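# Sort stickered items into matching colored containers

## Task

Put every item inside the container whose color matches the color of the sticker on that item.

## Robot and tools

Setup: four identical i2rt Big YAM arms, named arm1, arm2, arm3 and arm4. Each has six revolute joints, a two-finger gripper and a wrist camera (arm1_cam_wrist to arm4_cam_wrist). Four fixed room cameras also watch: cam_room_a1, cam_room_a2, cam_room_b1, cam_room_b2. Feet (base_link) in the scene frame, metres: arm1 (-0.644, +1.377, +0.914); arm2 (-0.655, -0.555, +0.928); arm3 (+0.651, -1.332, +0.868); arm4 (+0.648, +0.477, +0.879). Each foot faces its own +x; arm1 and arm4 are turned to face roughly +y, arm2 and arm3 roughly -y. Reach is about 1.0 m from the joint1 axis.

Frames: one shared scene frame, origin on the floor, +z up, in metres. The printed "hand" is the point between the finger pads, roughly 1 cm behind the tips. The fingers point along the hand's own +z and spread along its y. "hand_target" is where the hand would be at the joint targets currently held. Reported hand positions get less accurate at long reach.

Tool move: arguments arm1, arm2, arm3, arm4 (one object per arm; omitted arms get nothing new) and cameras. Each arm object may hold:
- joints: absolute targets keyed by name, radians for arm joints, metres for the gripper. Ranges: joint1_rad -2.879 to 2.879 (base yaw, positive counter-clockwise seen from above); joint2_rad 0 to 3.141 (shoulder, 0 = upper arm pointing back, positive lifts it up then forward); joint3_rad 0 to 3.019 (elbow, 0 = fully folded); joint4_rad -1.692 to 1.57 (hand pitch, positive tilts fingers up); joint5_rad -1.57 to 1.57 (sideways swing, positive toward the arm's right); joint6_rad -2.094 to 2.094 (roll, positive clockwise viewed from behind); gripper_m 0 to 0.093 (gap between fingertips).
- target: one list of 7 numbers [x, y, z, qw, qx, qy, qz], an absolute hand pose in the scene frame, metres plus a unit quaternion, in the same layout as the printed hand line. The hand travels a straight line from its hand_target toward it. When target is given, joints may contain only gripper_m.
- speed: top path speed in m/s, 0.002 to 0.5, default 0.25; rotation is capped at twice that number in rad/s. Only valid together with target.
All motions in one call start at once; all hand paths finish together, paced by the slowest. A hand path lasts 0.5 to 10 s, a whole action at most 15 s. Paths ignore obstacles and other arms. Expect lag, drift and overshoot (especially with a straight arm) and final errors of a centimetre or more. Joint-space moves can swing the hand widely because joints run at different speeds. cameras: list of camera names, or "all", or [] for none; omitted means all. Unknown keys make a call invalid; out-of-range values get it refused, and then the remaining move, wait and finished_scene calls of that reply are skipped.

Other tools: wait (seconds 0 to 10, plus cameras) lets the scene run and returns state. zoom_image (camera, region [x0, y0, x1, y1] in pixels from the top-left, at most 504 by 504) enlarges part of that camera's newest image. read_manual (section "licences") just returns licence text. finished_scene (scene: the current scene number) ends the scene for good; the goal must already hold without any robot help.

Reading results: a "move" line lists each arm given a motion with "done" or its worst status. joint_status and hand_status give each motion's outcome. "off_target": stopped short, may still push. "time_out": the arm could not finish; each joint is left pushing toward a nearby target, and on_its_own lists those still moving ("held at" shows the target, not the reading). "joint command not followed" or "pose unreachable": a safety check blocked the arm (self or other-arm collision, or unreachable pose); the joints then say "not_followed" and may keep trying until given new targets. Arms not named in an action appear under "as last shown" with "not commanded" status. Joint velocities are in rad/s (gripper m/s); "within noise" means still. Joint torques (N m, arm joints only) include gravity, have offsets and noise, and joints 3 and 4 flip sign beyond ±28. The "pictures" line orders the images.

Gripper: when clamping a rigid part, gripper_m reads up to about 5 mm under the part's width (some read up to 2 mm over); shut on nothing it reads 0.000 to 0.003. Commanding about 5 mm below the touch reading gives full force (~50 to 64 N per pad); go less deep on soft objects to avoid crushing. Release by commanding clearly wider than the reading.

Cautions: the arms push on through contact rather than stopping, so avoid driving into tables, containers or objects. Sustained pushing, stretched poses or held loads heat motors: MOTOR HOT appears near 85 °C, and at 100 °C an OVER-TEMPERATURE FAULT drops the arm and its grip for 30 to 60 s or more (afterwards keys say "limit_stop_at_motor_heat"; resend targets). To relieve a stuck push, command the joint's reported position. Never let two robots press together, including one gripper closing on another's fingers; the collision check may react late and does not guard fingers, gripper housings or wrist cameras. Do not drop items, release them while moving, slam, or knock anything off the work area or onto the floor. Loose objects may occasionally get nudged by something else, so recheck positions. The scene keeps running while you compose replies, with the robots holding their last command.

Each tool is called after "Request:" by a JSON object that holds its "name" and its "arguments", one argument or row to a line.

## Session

Request:
{"name": "move", "arguments": {
  "arm1": {"joints":{"joint1_rad":1.69,"joint2_rad":1.2,"joint3_rad":1.3,"joint4_rad":-1.22,"joint5_rad":0.09,"joint6_rad":0.16,"gripper_m":0.093}},
  "arm2": {"joints":{"joint1_rad":-1.45,"joint2_rad":1.2,"joint3_rad":1.27,"joint4_rad":-1.2,"joint5_rad":0.05,"joint6_rad":0.09,"gripper_m":0.093}},
  "arm3": {"joints":{"joint1_rad":1.5,"joint2_rad":1.22,"joint3_rad":1.45,"joint4_rad":-1.33,"joint5_rad":-0.11,"joint6_rad":-0.16,"gripper_m":0.093}},
  "arm4": {"joints":{"joint1_rad":-1.44,"joint2_rad":1.22,"joint3_rad":1.44,"joint4_rad":-1.32,"joint5_rad":0.09,"joint6_rad":0.155,"gripper_m":0.093}},
  "cameras": ["arm1_cam_wrist","arm2_cam_wrist","arm3_cam_wrist","arm4_cam_wrist"]
}}

Scene clock: 1.87 s.
Joint torques (N m): arm1=[-1.67 -7.77 13.09 1.39 0.14 -0.1] | arm2=[0.97 -9.47 12.1 1.84 0.05 -0.09] | arm3=[1.61 -10.58 10.73 0.98 0.01 -0.11] | arm4=[0.79 -11.34 10.18 0.94 0.16 0.18]
Motor temperatures (°C): arm1=[20 23 27 23 21 21 21] | arm2=[23 24 26 22 22 20 23] | arm3=[24 23 24 23 24 23 23] | arm4=[22 21 23 22 24 21 24]
Heat: arm1: hottest joint3_rad 27 °C; arm2: hottest joint3_rad 26 °C; arm3: hottest joint1_rad 24 °C; arm4: hottest joint5_rad 24 °C.
move: arm1 done; arm2 done; arm3 done; arm4 done
Joint velocities: within noise
arm1.joint_positions: joint1_rad=+1.690 joint2_rad=+1.217 joint3_rad=+1.280 joint4_rad=-1.228 joint5_rad=+0.088 joint6_rad=+0.167 gripper_m=+0.09306
arm1.joint_status: all done
arm1.hand: x=-1.0666 y=+1.3111 z=+1.2284 quat_wxyz=(-0.008, +0.977, +0.002, -0.213) (m; scene frame)
arm1.hand_target: x=-1.0687 y=+1.3109 z=+1.2460 quat_wxyz=(-0.006, +0.972, +0.004, -0.235) (m; scene frame)
arm1.hand_status: not commanded
arm2.joint_positions: joint1_rad=-1.452 joint2_rad=+1.191 joint3_rad=+1.263 joint4_rad=-1.206 joint5_rad=+0.050 joint6_rad=+0.105 gripper_m=+0.09310
arm2.joint_status: all done
arm2.hand: x=-1.0754 y=-0.6478 z=+1.2390 quat_wxyz=(-0.011, -0.974, -0.059, +0.216) (m; scene frame)
arm2.hand_target: x=-1.0794 y=-0.6497 z=+1.2398 quat_wxyz=(-0.010, -0.973, -0.067, +0.219) (m; scene frame)
arm2.hand_status: not commanded
arm3.joint_positions: joint1_rad=+1.496 joint2_rad=+1.225 joint3_rad=+1.434 joint4_rad=-1.332 joint5_rad=-0.111 joint6_rad=-0.154 gripper_m=+0.09306
arm3.joint_status: all done
arm3.hand: x=+1.0829 y=-1.3934 z=+1.2373 quat_wxyz=(-0.228, -0.007, -0.974, -0.008) (m; scene frame)
arm3.hand_target: x=+1.0844 y=-1.3918 z=+1.2471 quat_wxyz=(-0.239, -0.001, -0.971, -0.005) (m; scene frame)
arm3.hand_status: not commanded
arm4.joint_positions: joint1_rad=-1.443 joint2_rad=+1.232 joint3_rad=+1.423 joint4_rad=-1.326 joint5_rad=+0.090 joint6_rad=+0.142 gripper_m=+0.09311
arm4.joint_status: all done
arm4.hand: x=+1.0836 y=+0.5431 z=+1.2374 quat_wxyz=(-0.218, +0.011, -0.976, +0.010) (m; scene frame)
arm4.hand_target: x=+1.0845 y=+0.5447 z=+1.2512 quat_wxyz=(-0.235, +0.005, -0.972, +0.005) (m; scene frame)
arm4.hand_status: not commanded
pictures: arm1_cam_wrist, arm2_cam_wrist, arm3_cam_wrist, arm4_cam_wrist
Images, in order (width x height): arm1_cam_wrist 672x504, arm2_cam_wrist 672x504, arm3_cam_wrist 672x504, arm4_cam_wrist 672x504.

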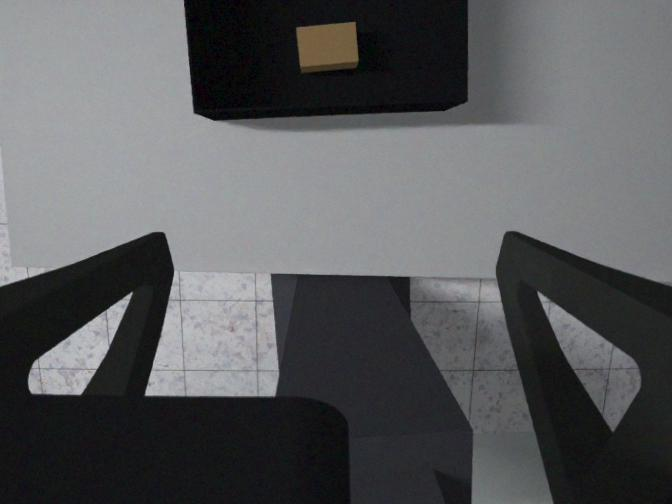

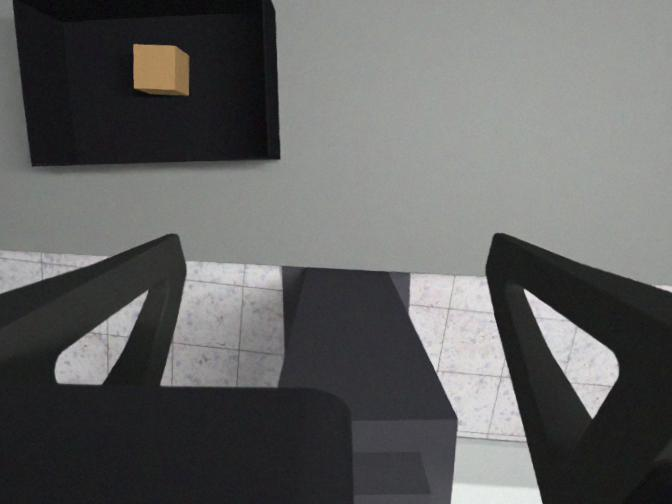

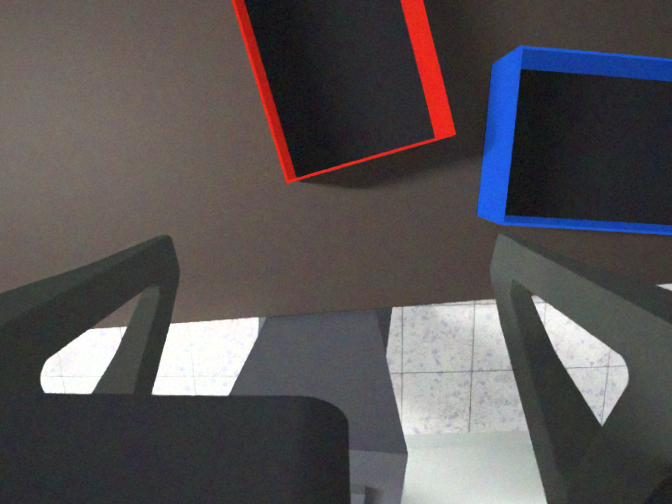

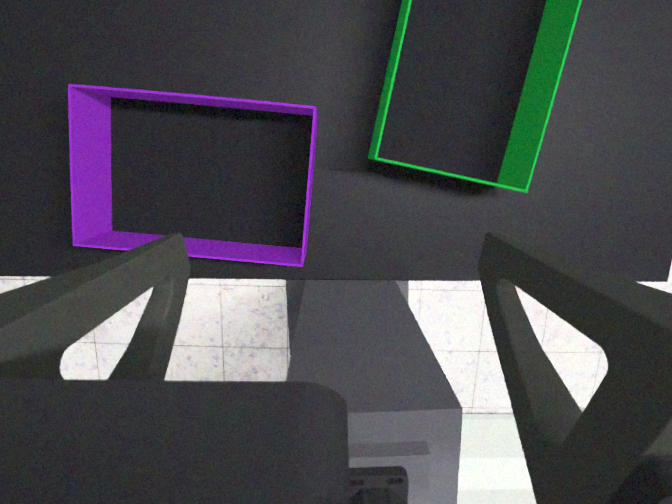

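Request:
{"name": "zoom_image", "arguments": {
  "camera": "arm1_cam_wrist",
  "region": [270, 0, 390, 90]
}}

Request:
{"name": "zoom_image", "arguments": {
  "camera": "arm2_cam_wrist",
  "region": [100, 20, 220, 110]
}}

Request:
{"name": "move", "arguments": {
  "cameras": ["cam_room_b1","cam_room_b2"]
}}

Scaled by 4.200.

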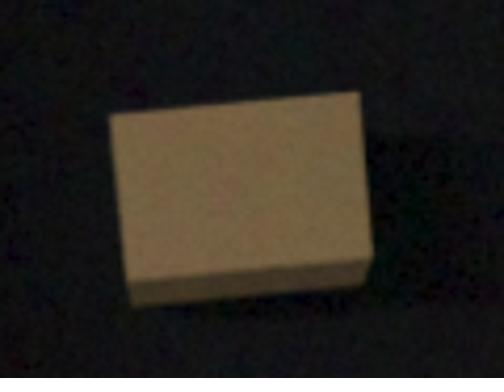

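Scaled by 4.200.

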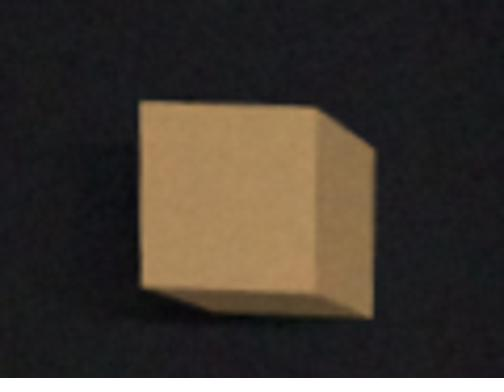

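Scene clock: 4.77 s.
Joint torques (N m): arm1=[-1.9 -7.77 13 1.35 0.17 -0.03] | arm2=[0.97 -9.47 12.07 1.84 0.05 -0.07] | arm3=[1.32 -10.64 10.76 0.99 0.01 -0.11] | arm4=[1.38 -11.4 10.14 0.88 0.17 0.16]
Motor temperatures (°C): arm1=[20 23 27 23 21 21 21] | arm2=[23 24 26 22 22 20 23] | arm3=[24 23 24 23 24 23 23] | arm4=[22 21 23 22 24 21 24]
Heat: arm1: hottest joint3_rad 27 °C; arm2: hottest joint3_rad 26 °C; arm3: hottest joint1_rad 24 °C; arm4: hottest joint5_rad 24 °C.
Joint velocities: within noise
arm1.joint_positions: joint1_rad=+1.690 joint2_rad=+1.217 joint3_rad=+1.280 joint4_rad=-1.228 joint5_rad=+0.088 joint6_rad=+0.167 gripper_m=+0.09306
arm1.joint_status: all done
arm1.hand: x=-1.0666 y=+1.3111 z=+1.2284 quat_wxyz=(-0.008, +0.977, +0.002, -0.213) (m; scene frame)
arm1.hand_target: x=-1.0687 y=+1.3109 z=+1.2460 quat_wxyz=(-0.006, +0.972, +0.004, -0.235) (m; scene frame)
arm1.hand_status: not commanded
arm2.joint_positions: joint1_rad=-1.452 joint2_rad=+1.191 joint3_rad=+1.263 joint4_rad=-1.206 joint5_rad=+0.050 joint6_rad=+0.105 gripper_m=+0.09310
arm2.joint_status: all done
arm2.hand: x=-1.0754 y=-0.6478 z=+1.2390 quat_wxyz=(-0.011, -0.974, -0.059, +0.216) (m; scene frame)
arm2.hand_target: x=-1.0794 y=-0.6497 z=+1.2398 quat_wxyz=(-0.010, -0.973, -0.067, +0.219) (m; scene frame)
arm2.hand_status: not commanded
arm3.joint_positions: joint1_rad=+1.496 joint2_rad=+1.225 joint3_rad=+1.434 joint4_rad=-1.332 joint5_rad=-0.111 joint6_rad=-0.154 gripper_m=+0.09306
arm3.joint_status: all done
arm3.hand: x=+1.0829 y=-1.3934 z=+1.2373 quat_wxyz=(-0.228, -0.007, -0.974, -0.008) (m; scene frame)
arm3.hand_target: x=+1.0844 y=-1.3918 z=+1.2471 quat_wxyz=(-0.239, -0.001, -0.971, -0.005) (m; scene frame)
arm3.hand_status: not commanded
arm4.joint_positions: joint1_rad=-1.443 joint2_rad=+1.232 joint3_rad=+1.423 joint4_rad=-1.326 joint5_rad=+0.090 joint6_rad=+0.142 gripper_m=+0.09311
arm4.joint_status: all done
arm4.hand: x=+1.0836 y=+0.5431 z=+1.2374 quat_wxyz=(-0.218, +0.011, -0.976, +0.010) (m; scene frame)
arm4.hand_target: x=+1.0845 y=+0.5447 z=+1.2512 quat_wxyz=(-0.235, +0.005, -0.972, +0.005) (m; scene frame)
arm4.hand_status: not commanded
pictures: cam_room_b1, cam_room_b2
Images, in order (width x height): cam_room_b1 672x504, cam_room_b2 672x504.

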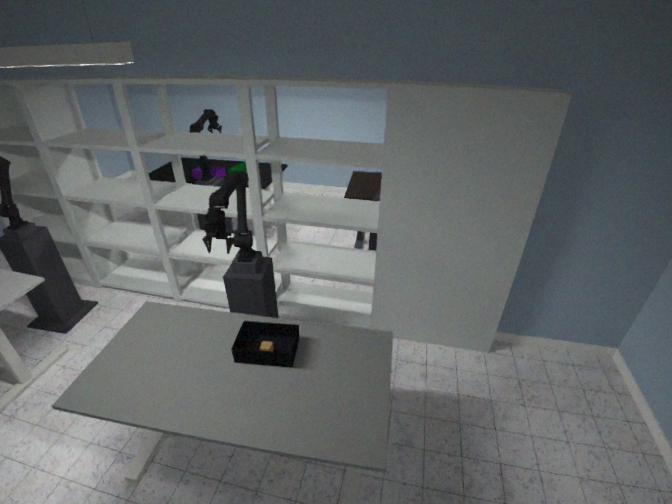

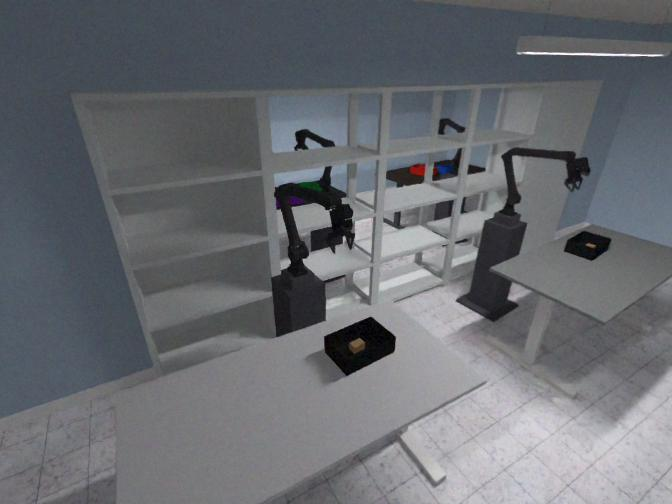

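Request:
{"name": "zoom_image", "arguments": {
  "camera": "cam_room_b1",
  "region": [225, 310, 305, 370]
}}

Request:
{"name": "zoom_image", "arguments": {
  "camera": "cam_room_b2",
  "region": [320, 310, 400, 370]
}}

Request:
{"name": "zoom_image", "arguments": {
  "camera": "cam_room_b2",
  "region": [560, 220, 620, 265]
}}

Scaled by 6.300.

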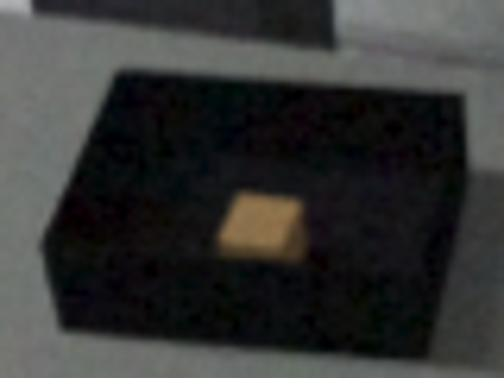

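Scaled by 6.300.

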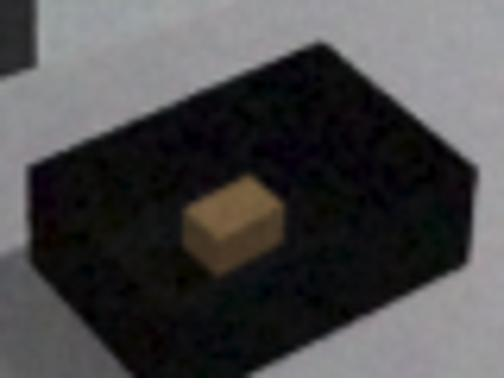

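Scaled by 8.400.

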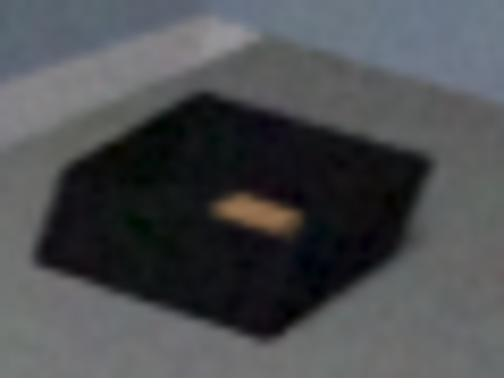

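Request:
{"name": "move", "arguments": {
  "arm1": {"target":[-1.188,1.309,0.90,0.0045,0.9845,0.0258,-0.1736],"speed":0.45},
  "arm2": {"target":[-1.147,-0.885,0.90,0.0076,0.9838,0.0429,-0.1734],"speed":0.45},
  "arm3": {"joints":{"joint1_rad":-1.99,"joint2_rad":0.6,"joint3_rad":1.1,"joint4_rad":-1.55,"joint5_rad":0,"joint6_rad":0}},
  "arm4": {"joints":{"joint1_rad":0.95,"joint2_rad":0.6,"joint3_rad":1.1,"joint4_rad":-1.55,"joint5_rad":0,"joint6_rad":0}},
  "cameras": ["arm1_cam_wrist","arm2_cam_wrist"]
}}

Scene clock: 50.77 s.
Joint torques (N m): arm1=[-2.84 -14.33 11.41 1.32 0 -0.06] | arm2=[0.32 -19.25 11.93 1.78 0.36 0.22] | arm3=[0.44 0.67 8.44 0.77 -0.03 0] | arm4=[0.73 1.49 8.16 0.39 0.12 -0.08]
Motor temperatures (°C): arm1=[20 24 31 23 21 21 21] | arm2=[23 24 32 22 22 20 23] | arm3=[24 23 27 23 24 23 23] | arm4=[22 22 28 22 24 21 24]
Heat: arm1: hottest joint3_rad 31 °C; arm2: hottest joint3_rad 32 °C; arm3: hottest joint3_rad 27 °C; arm4: hottest joint3_rad 28 °C.
move: arm1 off_target; arm2 off_target; arm3 done; arm4 done
Joint velocities: within noise
arm1.joint_positions: joint1_rad=+1.646 joint2_rad=+1.868 joint3_rad=+1.043 joint4_rad=-0.486 joint5_rad=+0.026 joint6_rad=+0.085 gripper_m=+0.09306
arm1.joint_status: not commanded
arm1.hand: x=-1.1597 y=+1.3077 z=+0.8764 quat_wxyz=(+0.001, +0.990, +0.028, -0.138) (m; scene frame)
arm1.hand_target: x=-1.1866 y=+1.3093 z=+0.9009 quat_wxyz=(+0.004, +0.984, +0.026, -0.174) (m; scene frame)
arm1.hand_status: off_target (0.037 m and 4.2 deg from the pose sent, 0.350 m and 5.6 deg at the start)
arm2.joint_positions: joint1_rad=-1.040 joint2_rad=+1.956 joint3_rad=+1.206 joint4_rad=-0.572 joint5_rad=+0.176 joint6_rad=+0.514 gripper_m=+0.09310
arm2.joint_status: not commanded
arm2.hand: x=-1.1251 y=-0.8726 z=+0.8861 quat_wxyz=(+0.007, -0.987, -0.055, +0.150) (m; scene frame)
arm2.hand_target: x=-1.1462 y=-0.8843 z=+0.9008 quat_wxyz=(-0.008, -0.984, -0.043, +0.174) (m; scene frame)
arm2.hand_status: off_target (0.029 m and 3.5 deg from the pose sent, 0.420 m and 5.4 deg at the start)
arm3.joint_positions: joint1_rad=-1.979 joint2_rad=+0.599 joint3_rad=+1.104 joint4_rad=-1.543 joint5_rad=+0.001 joint6_rad=-0.006 gripper_m=+0.09306
arm3.joint_status: all done
arm3.hand: x=+0.4726 y=-1.2216 z=+1.2389 quat_wxyz=(+0.064, -0.933, +0.251, +0.251) (m; scene frame)
arm3.hand_target: x=+0.4748 y=-1.2206 z=+1.2361 quat_wxyz=(+0.062, -0.932, +0.259, +0.246) (m; scene frame)
arm3.hand_status: not commanded
arm4.joint_positions: joint1_rad=+0.946 joint2_rad=+0.592 joint3_rad=+1.100 joint4_rad=-1.540 joint5_rad=-0.001 joint6_rad=+0.012 gripper_m=+0.09311
arm4.joint_status: all done
arm4.hand: x=+0.4766 y=+0.5894 z=+1.2524 quat_wxyz=(-0.070, +0.923, -0.276, -0.258) (m; scene frame)
arm4.hand_target: x=+0.4765 y=+0.5887 z=+1.2498 quat_wxyz=(-0.069, +0.928, -0.270, -0.249) (m; scene frame)
arm4.hand_status: not commanded
pictures: arm1_cam_wrist, arm2_cam_wrist
Images, in order (width x height): arm1_cam_wrist 672x504, arm2_cam_wrist 672x504.

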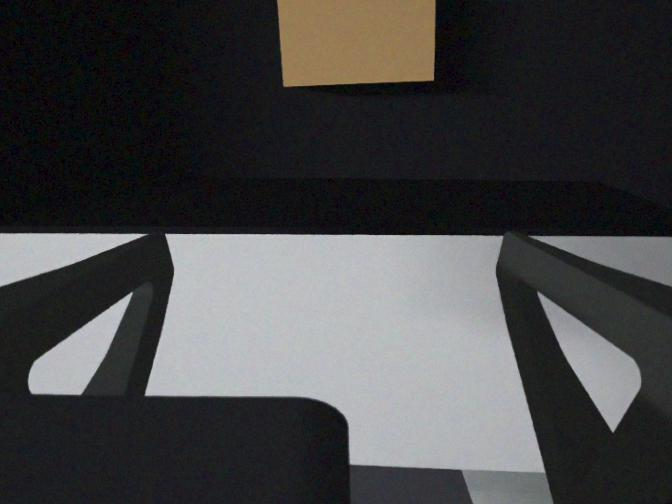

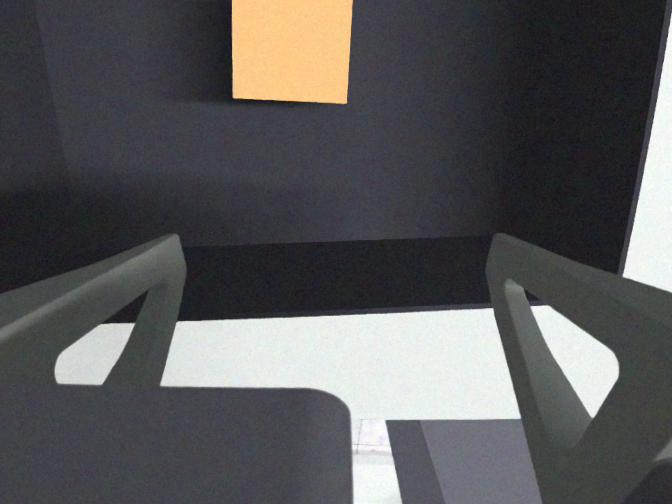

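Request:
{"name": "move", "arguments": {
  "arm1": {"target":[-1.227,1.32,0.843,0.0076,0.9838,0.0429,-0.1734],"speed":0.3},
  "arm2": {"target":[-1.178,-0.907,0.843,0.0076,0.9838,0.0429,-0.1734],"speed":0.3},
  "cameras": ["arm1_cam_wrist","arm2_cam_wrist"]
}}

Scene clock: 62.77 s.
Joint torques (N m): arm1=[-2.32 -13.92 10.92 1.37 -0.03 -0.02] | arm2=[0.26 -19.84 11.66 1.68 0.35 0.21] | arm3=[0.56 0.5 8.47 0.76 -0.03 0] | arm4=[1.38 1.49 8.12 0.47 0.1 -0.08]
Motor temperatures (°C): arm1=[20 24 32 23 21 21 21] | arm2=[23 25 32 22 22 20 23] | arm3=[24 23 27 23 24 23 23] | arm4=[22 22 30 22 24 21 24]
Heat: arm1: hottest joint3_rad 32 °C; arm2: hottest joint3_rad 32 °C; arm3: hottest joint3_rad 27 °C; arm4: hottest joint3_rad 30 °C.
move: arm1 off_target; arm2 off_target
Joint velocities: within noise
arm1.joint_positions: joint1_rad=+1.607 joint2_rad=+2.034 joint3_rad=+1.141 joint4_rad=-0.401 joint5_rad=+0.003 joint6_rad=+0.021 gripper_m=+0.09306
arm1.joint_status: not commanded
arm1.hand: x=-1.2007 y=+1.3201 z=+0.8275 quat_wxyz=(+0.006, +0.988, +0.042, -0.145) (m; scene frame)
arm1.hand_target: x=-1.2260 y=+1.3202 z=+0.8440 quat_wxyz=(+0.007, +0.984, +0.043, -0.174) (m; scene frame)
arm1.hand_status: off_target (0.030 m and 3.3 deg from the pose sent, 0.076 m and 4.6 deg at the start)
arm2.joint_positions: joint1_rad=-1.040 joint2_rad=+2.116 joint3_rad=+1.322 joint4_rad=-0.511 joint5_rad=+0.176 joint6_rad=+0.515 gripper_m=+0.09310
arm2.joint_status: not commanded
arm2.hand: x=-1.1583 y=-0.8977 z=+0.8382 quat_wxyz=(+0.002, -0.986, -0.054, +0.158) (m; scene frame)
arm2.hand_target: x=-1.1773 y=-0.9063 z=+0.8435 quat_wxyz=(-0.008, -0.984, -0.043, +0.173) (m; scene frame)
arm2.hand_status: off_target (0.022 m and 2.5 deg from the pose sent, 0.077 m and 3.5 deg at the start)
arm3, arm4: as last shown
pictures: arm1_cam_wrist, arm2_cam_wrist
Images, in order (width x height): arm1_cam_wrist 672x504, arm2_cam_wrist 672x504.

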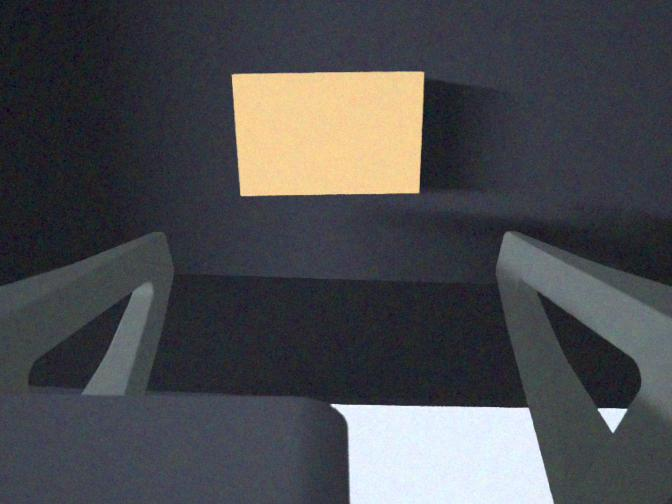

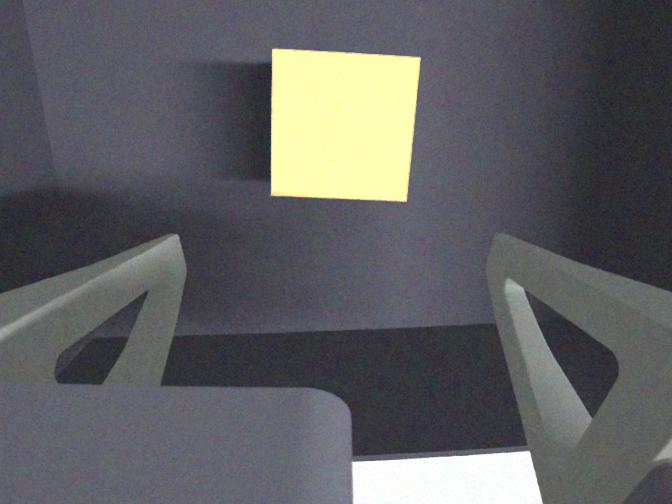

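Request:
{"name": "move", "arguments": {
  "arm1": {"target":[-1.252,1.318,0.752,0.0076,0.9838,0.0429,-0.1734],"speed":0.2},
  "arm2": {"target":[-1.21,-0.907,0.757,0.0076,0.9838,0.0429,-0.1734],"speed":0.2},
  "cameras": ["arm1_cam_wrist","arm2_cam_wrist"]
}}

Request:
{"name": "move", "arguments": {
  "arm1": {"joints":{"gripper_m":0.064}},
  "arm2": {"joints":{"gripper_m":0.044}},
  "cameras": ["arm1_cam_wrist","arm2_cam_wrist"]
}}

Scene clock: 86.03 s.
Joint torques (N m): arm1=[-2.84 -16.62 9.37 1.55 -0.02 -0.08] | arm2=[0.44 -21.3 10.63 1.87 0.02 -0.07] | arm3=[0.56 0.56 8.44 0.77 -0.04 0.02] | arm4=[0.62 1.61 8.17 0.44 0.11 -0.05]
Motor temperatures (°C): arm1=[20 24 32 23 21 21 21] | arm2=[23 26 31 22 22 20 23] | arm3=[24 23 27 23 24 23 23] | arm4=[22 22 31 22 24 21 24]
Heat: arm1: hottest joint3_rad 32 °C; arm2: hottest joint3_rad 31 °C; arm3: hottest joint3_rad 27 °C; arm4: hottest joint3_rad 31 °C.
move: arm1 off_target; arm2 off_target
Joint velocities: within noise
arm1.joint_positions: joint1_rad=+1.607 joint2_rad=+2.266 joint3_rad=+1.240 joint4_rad=-0.269 joint5_rad=+0.002 joint6_rad=+0.020 gripper_m=+0.09306
arm1.joint_status: not commanded
arm1.hand: x=-1.2250 y=+1.3179 z=+0.7375 quat_wxyz=(+0.006, +0.989, +0.042, -0.145) (m; scene frame)
arm1.hand_target: x=-1.2509 y=+1.3182 z=+0.7528 quat_wxyz=(+0.007, +0.984, +0.043, -0.173) (m; scene frame)
arm1.hand_status: off_target (0.031 m and 3.3 deg from the pose sent, 0.091 m and 3.3 deg at the start)
arm2.joint_positions: joint1_rad=-1.073 joint2_rad=+2.326 joint3_rad=+1.437 joint4_rad=-0.411 joint5_rad=+0.174 joint6_rad=+0.511 gripper_m=+0.09310
arm2.joint_status: not commanded
arm2.hand: x=-1.1923 y=-0.8969 z=+0.7545 quat_wxyz=(+0.003, -0.987, -0.040, +0.159) (m; scene frame)
arm2.hand_target: x=-1.2093 y=-0.9066 z=+0.7576 quat_wxyz=(-0.008, -0.984, -0.043, +0.173) (m; scene frame)
arm2.hand_status: off_target (0.021 m and 2.1 deg from the pose sent, 0.097 m and 2.5 deg at the start)
arm3, arm4: as last shown
pictures: arm1_cam_wrist, arm2_cam_wrist
Images, in order (width x height): arm1_cam_wrist 672x504, arm2_cam_wrist 672x504.

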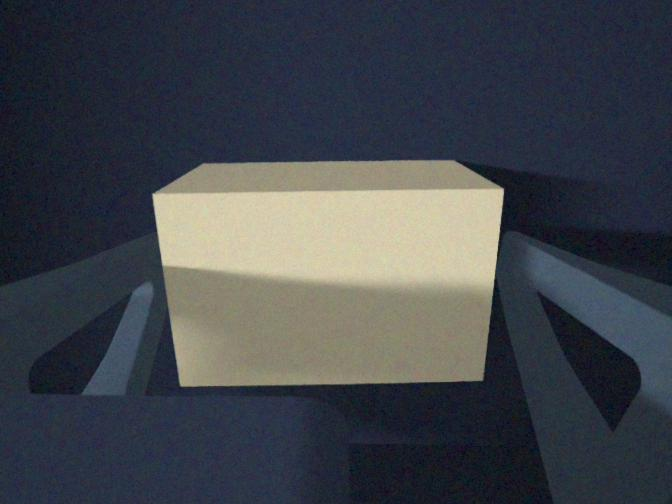

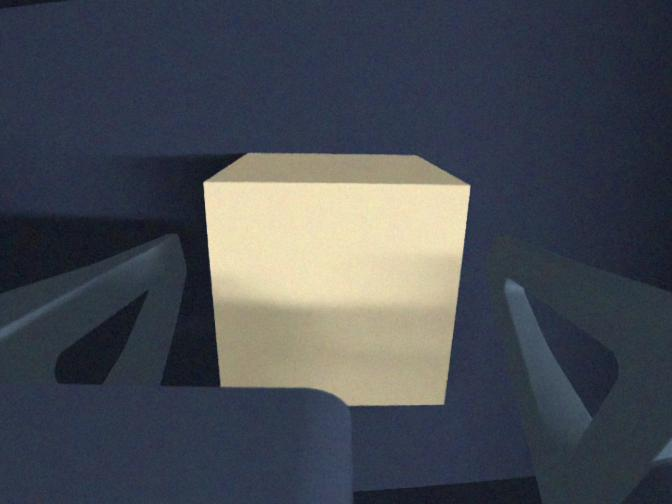

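Scene clock: 86.63 s.
Joint torques (N m): arm1=[-2.43 -15.91 9.5 1.43 -0.01 -0.01] | arm2=[0.56 -21.48 10.58 1.83 0.08 -0.06] | arm3=[0.38 0.5 8.47 0.75 -0.03 0.01] | arm4=[1.14 1.26 8.29 0.42 0.1 -0.05]
Motor temperatures (°C): arm1=[20 24 32 23 21 21 21] | arm2=[23 26 31 22 22 20 23] | arm3=[24 23 27 23 24 23 23] | arm4=[22 22 31 22 24 21 24]
Heat: arm1: hottest joint3_rad 32 °C; arm2: hottest joint3_rad 31 °C; arm3: hottest joint3_rad 27 °C; arm4: hottest joint3_rad 31 °C.
move: arm1 off_target; arm2 off_target
Joint velocities: within noise
arm1.joint_positions: joint1_rad=+1.607 joint2_rad=+2.266 joint3_rad=+1.240 joint4_rad=-0.269 joint5_rad=+0.002 joint6_rad=+0.020 gripper_m=+0.06904
arm1.joint_status: gripper_m off_target (ended at +0.06907, target +0.06400)
arm1.hand: x=-1.2250 y=+1.3177 z=+0.7375 quat_wxyz=(+0.006, +0.988, +0.042, -0.145) (m; scene frame)
arm1.hand_target: x=-1.2509 y=+1.3181 z=+0.7528 quat_wxyz=(+0.007, +0.984, +0.043, -0.173) (m; scene frame)
arm1.hand_status: not commanded
arm2.joint_positions: joint1_rad=-1.073 joint2_rad=+2.326 joint3_rad=+1.437 joint4_rad=-0.411 joint5_rad=+0.173 joint6_rad=+0.510 gripper_m=+0.05311
arm2.joint_status: gripper_m off_target (ended at +0.05314, target +0.04400)
arm2.hand: x=-1.1924 y=-0.8972 z=+0.7546 quat_wxyz=(+0.002, -0.987, -0.040, +0.159) (m; scene frame)
arm2.hand_target: x=-1.2092 y=-0.9065 z=+0.7575 quat_wxyz=(-0.007, -0.984, -0.043, +0.173) (m; scene frame)
arm2.hand_status: not commanded
arm3, arm4: as last shown
pictures: arm1_cam_wrist, arm2_cam_wrist
Images, in order (width x height): arm1_cam_wrist 672x504, arm2_cam_wrist 672x504.

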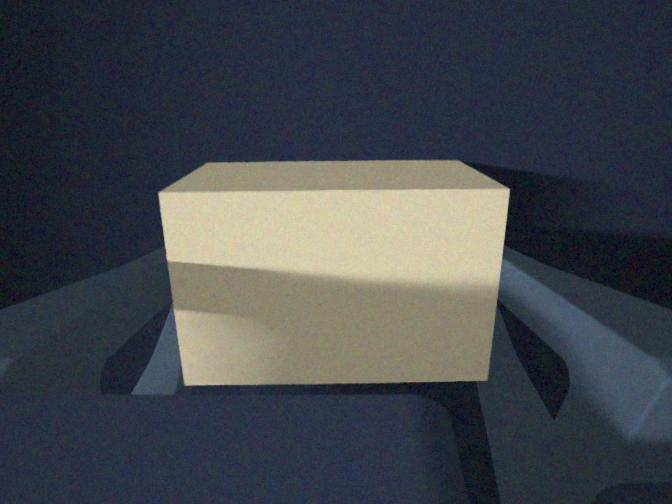

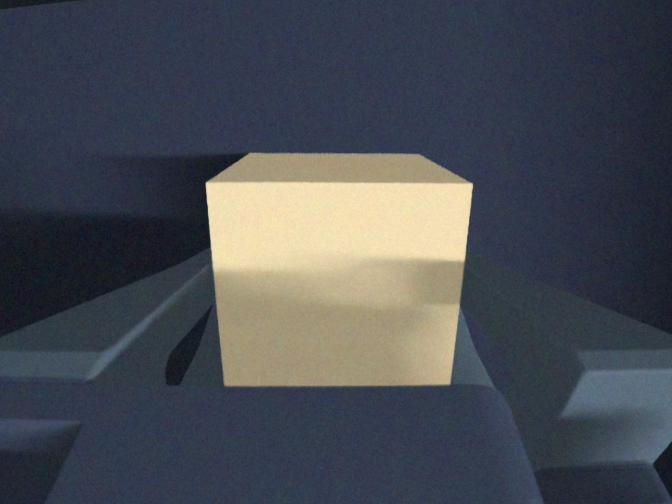

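Request:
{"name": "move", "arguments": {
  "arm1": {"target":[-1.20,1.318,1.03,0.0076,0.9838,0.0429,-0.1734],"speed":0.4},
  "arm2": {"target":[-1.16,-0.897,1.03,0.0076,0.9838,0.0429,-0.1734],"speed":0.4},
  "cameras": []
}}

Request:
{"name": "move", "arguments": {
  "arm1": {"joints":{"joint1_rad":1.6,"joint2_rad":1.2,"joint3_rad":1.3,"joint4_rad":0.42,"joint5_rad":0,"joint6_rad":0}},
  "arm2": {"joints":{"joint1_rad":-1.4,"joint2_rad":1.2,"joint3_rad":1.3,"joint4_rad":0.42,"joint5_rad":0,"joint6_rad":0}},
  "cameras": ["cam_room_b1","cam_room_b2"]
}}

Scene clock: 98.40 s.
Joint torques (N m): arm1=[-1.26 -11.93 14.42 0.68 0.06 0.03] | arm2=[1.2 -17.96 13.72 0.81 0.35 0.22] | arm3=[0.38 0.5 8.43 0.77 -0.04 0] | arm4=[0.91 1.26 8.23 0.51 0.11 -0.06]
Motor temperatures (°C): arm1=[20 25 32 23 21 21 22] | arm2=[23 27 32 22 22 20 23] | arm3=[24 23 27 23 24 23 23] | arm4=[22 22 32 22 24 21 24]
Heat: arm1: hottest joint3_rad 32 °C; arm2: hottest joint3_rad 32 °C; arm3: hottest joint3_rad 27 °C; arm4: hottest joint3_rad 32 °C.
move: arm1 off_target; arm2 off_target
Joint velocities: within noise
arm1.joint_positions: joint1_rad=+1.607 joint2_rad=+1.680 joint3_rad=+1.207 joint4_rad=-0.799 joint5_rad=+0.002 joint6_rad=+0.020 gripper_m=+0.06904
arm1.joint_status: not commanded
arm1.hand: x=-1.1824 y=+1.3211 z=+1.0128 quat_wxyz=(+0.007, +0.987, +0.042, -0.156) (m; scene frame)
arm1.hand_target: x=-1.1991 y=+1.3180 z=+1.0304 quat_wxyz=(+0.008, +0.984, +0.043, -0.174) (m; scene frame)
arm1.hand_status: off_target (0.025 m and 2.0 deg from the pose sent, 0.293 m and 3.3 deg at the start)
arm2.joint_positions: joint1_rad=-1.047 joint2_rad=+1.806 joint3_rad=+1.395 joint4_rad=-0.868 joint5_rad=+0.177 joint6_rad=+0.517 gripper_m=+0.05311
arm2.joint_status: not commanded
arm2.hand: x=-1.1516 y=-0.8872 z=+1.0234 quat_wxyz=(-0.004, -0.985, -0.048, +0.168) (m; scene frame)
arm2.hand_target: x=-1.1597 y=-0.8967 z=+1.0301 quat_wxyz=(-0.008, -0.984, -0.043, +0.174) (m; scene frame)
arm2.hand_status: off_target (0.014 m and 1.0 deg from the pose sent, 0.277 m and 2.1 deg at the start)
arm3, arm4: as last shown
pictures: none
No camera images: "cameras" was empty.

Scene clock: 100.17 s.
Joint torques (N m): arm1=[-2.2 -6.48 13.67 2.21 -0.06 -0.05] | arm2=[0.62 -9.99 13.16 3.1 -0.07 -0.08] | arm3=[0.56 0.56 8.44 0.75 -0.03 0] | arm4=[0.67 1.55 8.23 0.54 0.09 -0.1]
Motor temperatures (°C): arm1=[20 25 32 23 21 21 22] | arm2=[23 27 32 22 22 20 23] | arm3=[24 23 27 23 24 23 23] | arm4=[22 22 32 22 24 21 24]
Heat: arm1: hottest joint3_rad 32 °C; arm2: hottest joint3_rad 32 °C; arm3: hottest joint3_rad 27 °C; arm4: hottest joint3_rad 32 °C.
move: arm1 done; arm2 done
Joint velocities: within noise
arm1.joint_positions: joint1_rad=+1.607 joint2_rad=+1.197 joint3_rad=+1.277 joint4_rad=+0.400 joint5_rad=+0.002 joint6_rad=+0.008 gripper_m=+0.06904
arm1.joint_status: all done
arm1.hand: x=-1.1765 y=+1.3193 z=+1.5741 quat_wxyz=(+0.047, +0.512, +0.026, -0.858) (m; scene frame)
arm1.hand_target: x=-1.1724 y=+1.3230 z=+1.5905 quat_wxyz=(+0.041, +0.494, +0.026, -0.868) (m; scene frame)
arm1.hand_status: not commanded
arm2.joint_positions: joint1_rad=-1.398 joint2_rad=+1.191 joint3_rad=+1.285 joint4_rad=+0.396 joint5_rad=+0.001 joint6_rad=+0.014 gripper_m=+0.05312
arm2.joint_status: all done
arm2.hand: x=-1.1760 y=-0.7114 z=+1.5854 quat_wxyz=(-0.129, -0.511, -0.071, +0.847) (m; scene frame)
arm2.hand_target: x=-1.1757 y=-0.7107 z=+1.5950 quat_wxyz=(-0.123, -0.497, -0.073, +0.856) (m; scene frame)
arm2.hand_status: not commanded
arm3, arm4: as last shown
pictures: cam_room_b1, cam_room_b2
Images, in order (width x height): cam_room_b1 672x504, cam_room_b2 672x504.

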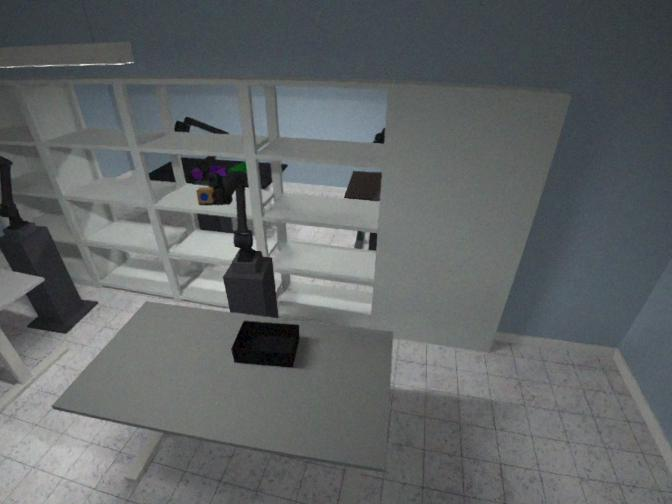

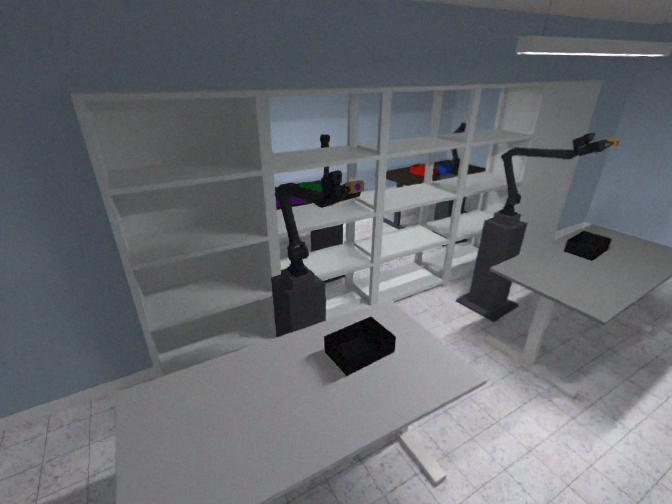

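Request:
{"name": "zoom_image", "arguments": {
  "camera": "cam_room_b1",
  "region": [185, 175, 235, 215]
}}

Request:
{"name": "zoom_image", "arguments": {
  "camera": "cam_room_b2",
  "region": [330, 165, 380, 205]
}}

Request:
{"name": "move", "arguments": {
  "arm1": {"joints":{"joint1_rad":-2.25,"joint2_rad":0.6,"joint3_rad":1.1,"joint4_rad":-1.7,"joint5_rad":0,"joint6_rad":0}},
  "arm2": {"joints":{"joint1_rad":0.925,"joint2_rad":0.6,"joint3_rad":1.1,"joint4_rad":-1.69,"joint5_rad":0,"joint6_rad":0}},
  "cameras": ["arm1_cam_wrist","arm2_cam_wrist"]
}}

Scaled by 10.080.

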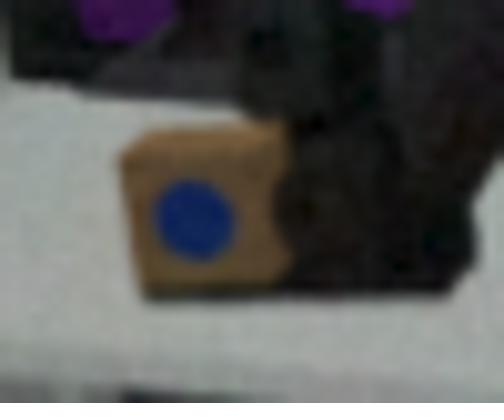

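Scaled by 10.080.

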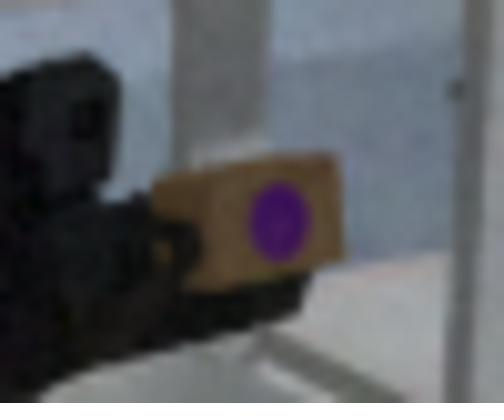

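Scene clock: 108.13 s.
Joint torques (N m): arm1=[-2.08 1.9 12.11 0.72 -0.08 -0.02] | arm2=[1.08 -0.91 10.78 1.05 0.14 -0.06] | arm3=[0.38 0.62 8.39 0.77 -0.04 0.01] | arm4=[1.38 1.61 8.21 0.49 0.11 -0.06]
Motor temperatures (°C): arm1=[20 25 33 23 21 21 22] | arm2=[23 26 32 22 22 20 24] | arm3=[24 23 27 23 24 23 23] | arm4=[22 22 32 22 24 21 24]
Heat: arm1: hottest joint3_rad 33 °C; arm2: hottest joint3_rad 32 °C; arm3: hottest joint3_rad 27 °C; arm4: hottest joint3_rad 32 °C.
move: arm1 done; arm2 done
Joint velocities: within noise
arm1.joint_positions: joint1_rad=-2.243 joint2_rad=+0.611 joint3_rad=+1.077 joint4_rad=-1.687 joint5_rad=+0.002 joint6_rad=+0.006 gripper_m=+0.06904
arm1.joint_status: all done
joint sent to its limit — arm1.joint4_rad, lower limit.
arm1.hand: x=-0.4938 y=+1.2758 z=+1.2556 quat_wxyz=(-0.158, -0.295, -0.941, +0.053) (m; scene frame)
arm1.hand_target: x=-0.4968 y=+1.2768 z=+1.2663 quat_wxyz=(-0.170, -0.295, -0.938, +0.057) (m; scene frame)
arm1.hand_status: not commanded
arm2.joint_positions: joint1_rad=+0.920 joint2_rad=+0.608 joint3_rad=+1.093 joint4_rad=-1.671 joint5_rad=-0.004 joint6_rad=+0.012 gripper_m=+0.05311
arm2.joint_status: all done
joint sent to its limit — arm2.joint4_rad, lower limit.
arm2.hand: x=-0.5006 y=-0.6479 z=+1.2810 quat_wxyz=(-0.186, -0.265, -0.945, +0.046) (m; scene frame)
arm2.hand_target: x=-0.5040 y=-0.6455 z=+1.2840 quat_wxyz=(-0.187, -0.257, -0.947, +0.049) (m; scene frame)
arm2.hand_status: not commanded
arm3, arm4: as last shown
pictures: arm1_cam_wrist, arm2_cam_wrist
Images, in order (width x height): arm1_cam_wrist 672x504, arm2_cam_wrist 672x504.

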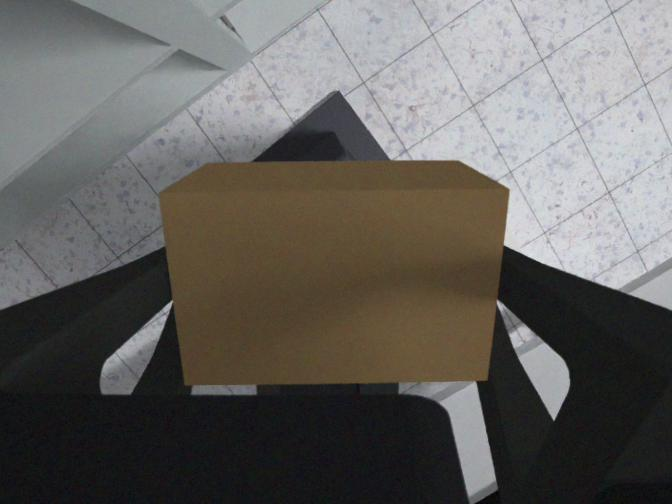

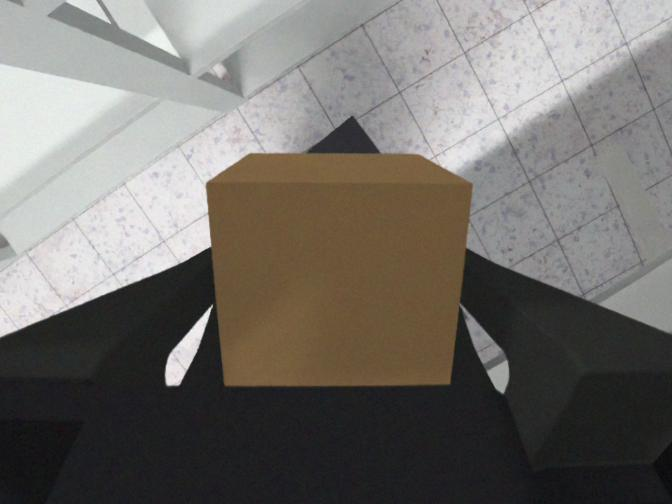

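Request:
{"name": "move", "arguments": {
  "arm1": {"target":[0.01,0.922,1.07,0.141,0.2974,0.9432,-0.0444],"speed":0.35},
  "arm2": {"target":[0.01,-0.944,1.085,0.1426,0.2593,0.9544,-0.0388],"speed":0.35},
  "cameras": ["arm1_cam_wrist","arm2_cam_wrist"]
}}

Scene clock: 119.13 s.
Joint torques (N m): arm1=[-2.67 -22.24 17.06 0.44 -0.05 0] | arm2=[1.38 -24.23 16.49 0.77 0.15 -0.03] | arm3=[0.38 0.56 8.42 0.76 -0.02 0] | arm4=[1.14 1.61 8.17 0.46 0.13 -0.06]
Motor temperatures (°C): arm1=[20 25 34 23 21 21 22] | arm2=[23 26 33 22 22 20 24] | arm3=[24 23 27 23 24 23 23] | arm4=[22 22 32 22 24 21 24]
Heat: arm1: hottest joint3_rad 34 °C; arm2: hottest joint3_rad 33 °C; arm3: hottest joint3_rad 27 °C; arm4: hottest joint3_rad 32 °C.
move: arm1 off_target; arm2 off_target
Joint velocities: within noise
arm1.joint_positions: joint1_rad=-2.243 joint2_rad=+2.357 joint3_rad=+2.434 joint4_rad=-1.387 joint5_rad=-0.005 joint6_rad=+0.006 gripper_m=+0.06904
arm1.joint_status: not commanded
arm1.hand: x=+0.0024 y=+0.9336 z=+1.0443 quat_wxyz=(-0.117, -0.297, -0.947, +0.037) (m; scene frame)
arm1.hand_target: x=+0.0086 y=+0.9230 z=+1.0702 quat_wxyz=(-0.142, -0.297, -0.943, +0.045) (m; scene frame)
arm1.hand_status: off_target (0.029 m and 2.9 deg from the pose sent, 0.643 m and 2.3 deg at the start)
arm2.joint_positions: joint1_rad=+0.920 joint2_rad=+2.239 joint3_rad=+2.229 joint4_rad=-1.293 joint5_rad=+0.001 joint6_rad=+0.012 gripper_m=+0.05311
arm2.joint_status: not commanded
arm2.hand: x=-0.0040 y=-0.9414 z=+1.0733 quat_wxyz=(-0.130, -0.267, -0.954, +0.033) (m; scene frame)
arm2.hand_target: x=+0.0092 y=-0.9434 z=+1.0851 quat_wxyz=(-0.144, -0.259, -0.954, +0.039) (m; scene frame)
arm2.hand_status: off_target (0.018 m and 1.8 deg from the pose sent, 0.622 m and 5.2 deg at the start)
arm3, arm4: as last shown
pictures: arm1_cam_wrist, arm2_cam_wrist
Images, in order (width x height): arm1_cam_wrist 672x504, arm2_cam_wrist 672x504.

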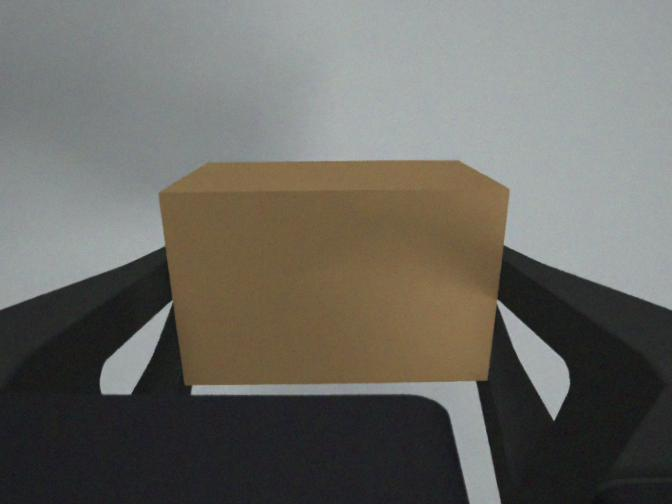

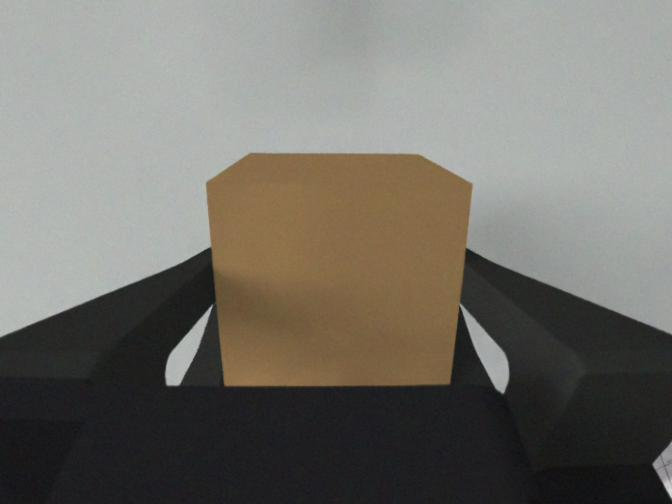

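Request:
{"name": "move", "arguments": {
  "arm1": {"target":[0.01,0.922,1.022,0.141,0.2974,0.9432,-0.0444],"speed":0.09},
  "arm2": {"target":[0.01,-0.944,1.022,0.1426,0.2593,0.9544,-0.0388],"speed":0.09},
  "cameras": []
}}

Scene clock: 124.13 s.
Joint torques (N m): arm1=[-2.2 -21.77 11.55 1.42 -0.03 0] | arm2=[1.32 -23.53 10.54 2.11 0.14 -0.03] | arm3=[0.62 0.5 8.44 0.72 -0.04 0] | arm4=[1.2 1.44 8.16 0.55 0.12 -0.1]
Motor temperatures (°C): arm1=[20 25 35 23 21 21 22] | arm2=[23 26 34 22 22 20 24] | arm3=[24 23 28 23 24 23 23] | arm4=[22 22 32 22 24 21 24]
Heat: arm1: hottest joint3_rad 35 °C; arm2: hottest joint3_rad 34 °C; arm3: hottest joint3_rad 28 °C; arm4: hottest joint3_rad 32 °C.
move: arm1 done; arm2 off_target
Joint velocities: within noise
arm1.joint_positions: joint1_rad=-2.243 joint2_rad=+2.357 joint3_rad=+2.361 joint4_rad=-1.284 joint5_rad=-0.005 joint6_rad=+0.006 gripper_m=+0.06904
arm1.joint_status: not commanded
arm1.hand: x=+0.0089 y=+0.9290 z=+1.0185 quat_wxyz=(-0.131, -0.296, -0.945, +0.041) (m; scene frame)
arm1.hand_target: x=+0.0099 y=+0.9221 z=+1.0221 quat_wxyz=(-0.141, -0.297, -0.943, +0.044) (m; scene frame)
arm1.hand_status: done (0.008 m and 1.2 deg from the pose sent, 0.026 m and 2.9 deg at the start)
arm2.joint_positions: joint1_rad=+0.920 joint2_rad=+2.241 joint3_rad=+2.160 joint4_rad=-1.171 joint5_rad=+0.001 joint6_rad=+0.012 gripper_m=+0.05311
arm2.joint_status: not commanded
arm2.hand: x=+0.0057 y=-0.9470 z=+1.0487 quat_wxyz=(-0.154, -0.266, -0.951, +0.040) (m; scene frame)
arm2.hand_target: x=+0.0092 y=-0.9435 z=+1.0223 quat_wxyz=(-0.143, -0.259, -0.954, +0.039) (m; scene frame)
arm2.hand_status: off_target (0.027 m and 1.6 deg from the pose sent, 0.053 m and 1.9 deg at the start)
arm3.joint_positions: joint1_rad=-1.979 joint2_rad=+0.599 joint3_rad=+1.104 joint4_rad=-1.543 joint5_rad=+0.001 joint6_rad=-0.006 gripper_m=+0.09306
arm3.joint_status: not commanded
arm3.hand: x=+0.4726 y=-1.2216 z=+1.2389 quat_wxyz=(+0.064, -0.933, +0.251, +0.251) (m; scene frame)
arm3.hand_target: x=+0.4748 y=-1.2206 z=+1.2361 quat_wxyz=(+0.062, -0.932, +0.259, +0.246) (m; scene frame)
arm3.hand_status: not commanded
arm4.joint_positions: joint1_rad=+0.946 joint2_rad=+0.592 joint3_rad=+1.100 joint4_rad=-1.540 joint5_rad=-0.001 joint6_rad=+0.012 gripper_m=+0.09311
arm4.joint_status: not commanded
arm4.hand: x=+0.4766 y=+0.5894 z=+1.2524 quat_wxyz=(-0.070, +0.923, -0.276, -0.258) (m; scene frame)
arm4.hand_target: x=+0.4765 y=+0.5887 z=+1.2498 quat_wxyz=(-0.069, +0.928, -0.270, -0.249) (m; scene frame)
arm4.hand_status: not commanded
pictures: none
No camera images: "cameras" was empty.

Request:
{"name": "move", "arguments": {
  "arm1": {"target":[0.005,0.925,0.994,0.141,0.2974,0.9432,-0.0444],"speed":0.08},
  "arm2": {"target":[0.005,-0.944,0.992,0.1426,0.2593,0.9544,-0.0388],"speed":0.08},
  "cameras": []
}}

Scene clock: 129.67 s.
Joint torques (N m): arm1=[-2.55 -21.42 9.35 1.48 -0.04 -0.02] | arm2=[1.08 -23.24 9.36 2.18 0.01 -0.06] | arm3=[0.56 0.62 8.46 0.76 -0.03 0] | arm4=[1.14 1.03 8.34 0.44 0.11 -0.08]
Motor temperatures (°C): arm1=[20 25 35 23 21 21 22] | arm2=[23 27 34 22 22 20 24] | arm3=[24 23 28 23 24 23 23] | arm4=[22 22 32 22 24 21 24]
Heat: arm1: hottest joint3_rad 35 °C; arm2: hottest joint3_rad 34 °C; arm3: hottest joint3_rad 28 °C; arm4: hottest joint3_rad 32 °C.
move: arm1 off_target; arm2 off_target
Joint velocities: within noise
arm1.joint_positions: joint1_rad=-2.243 joint2_rad=+2.331 joint3_rad=+2.277 joint4_rad=-1.193 joint5_rad=-0.005 joint6_rad=+0.007 gripper_m=+0.06904
arm1.joint_status: not commanded
arm1.hand: x=+0.0099 y=+0.9283 z=+1.0070 quat_wxyz=(-0.147, -0.296, -0.943, +0.046) (m; scene frame)
arm1.hand_target: x=+0.0048 y=+0.9251 z=+0.9940 quat_wxyz=(-0.141, -0.297, -0.943, +0.044) (m; scene frame)
arm1.hand_status: off_target (0.014 m and 0.7 deg from the pose sent, 0.025 m and 1.2 deg at the start)
arm2.joint_positions: joint1_rad=+0.920 joint2_rad=+2.241 joint3_rad=+2.097 joint4_rad=-1.094 joint5_rad=+0.003 joint6_rad=+0.012 gripper_m=+0.05311
arm2.joint_status: not commanded
arm2.hand: x=+0.0060 y=-0.9475 z=+1.0259 quat_wxyz=(-0.160, -0.266, -0.950, +0.042) (m; scene frame)
arm2.hand_target: x=+0.0038 y=-0.9435 z=+0.9925 quat_wxyz=(-0.142, -0.259, -0.954, +0.039) (m; scene frame)
arm2.hand_status: off_target (0.034 m and 2.3 deg from the pose sent, 0.057 m and 1.6 deg at the start)
arm3, arm4: as last shown
pictures: none
No camera images: "cameras" was empty.


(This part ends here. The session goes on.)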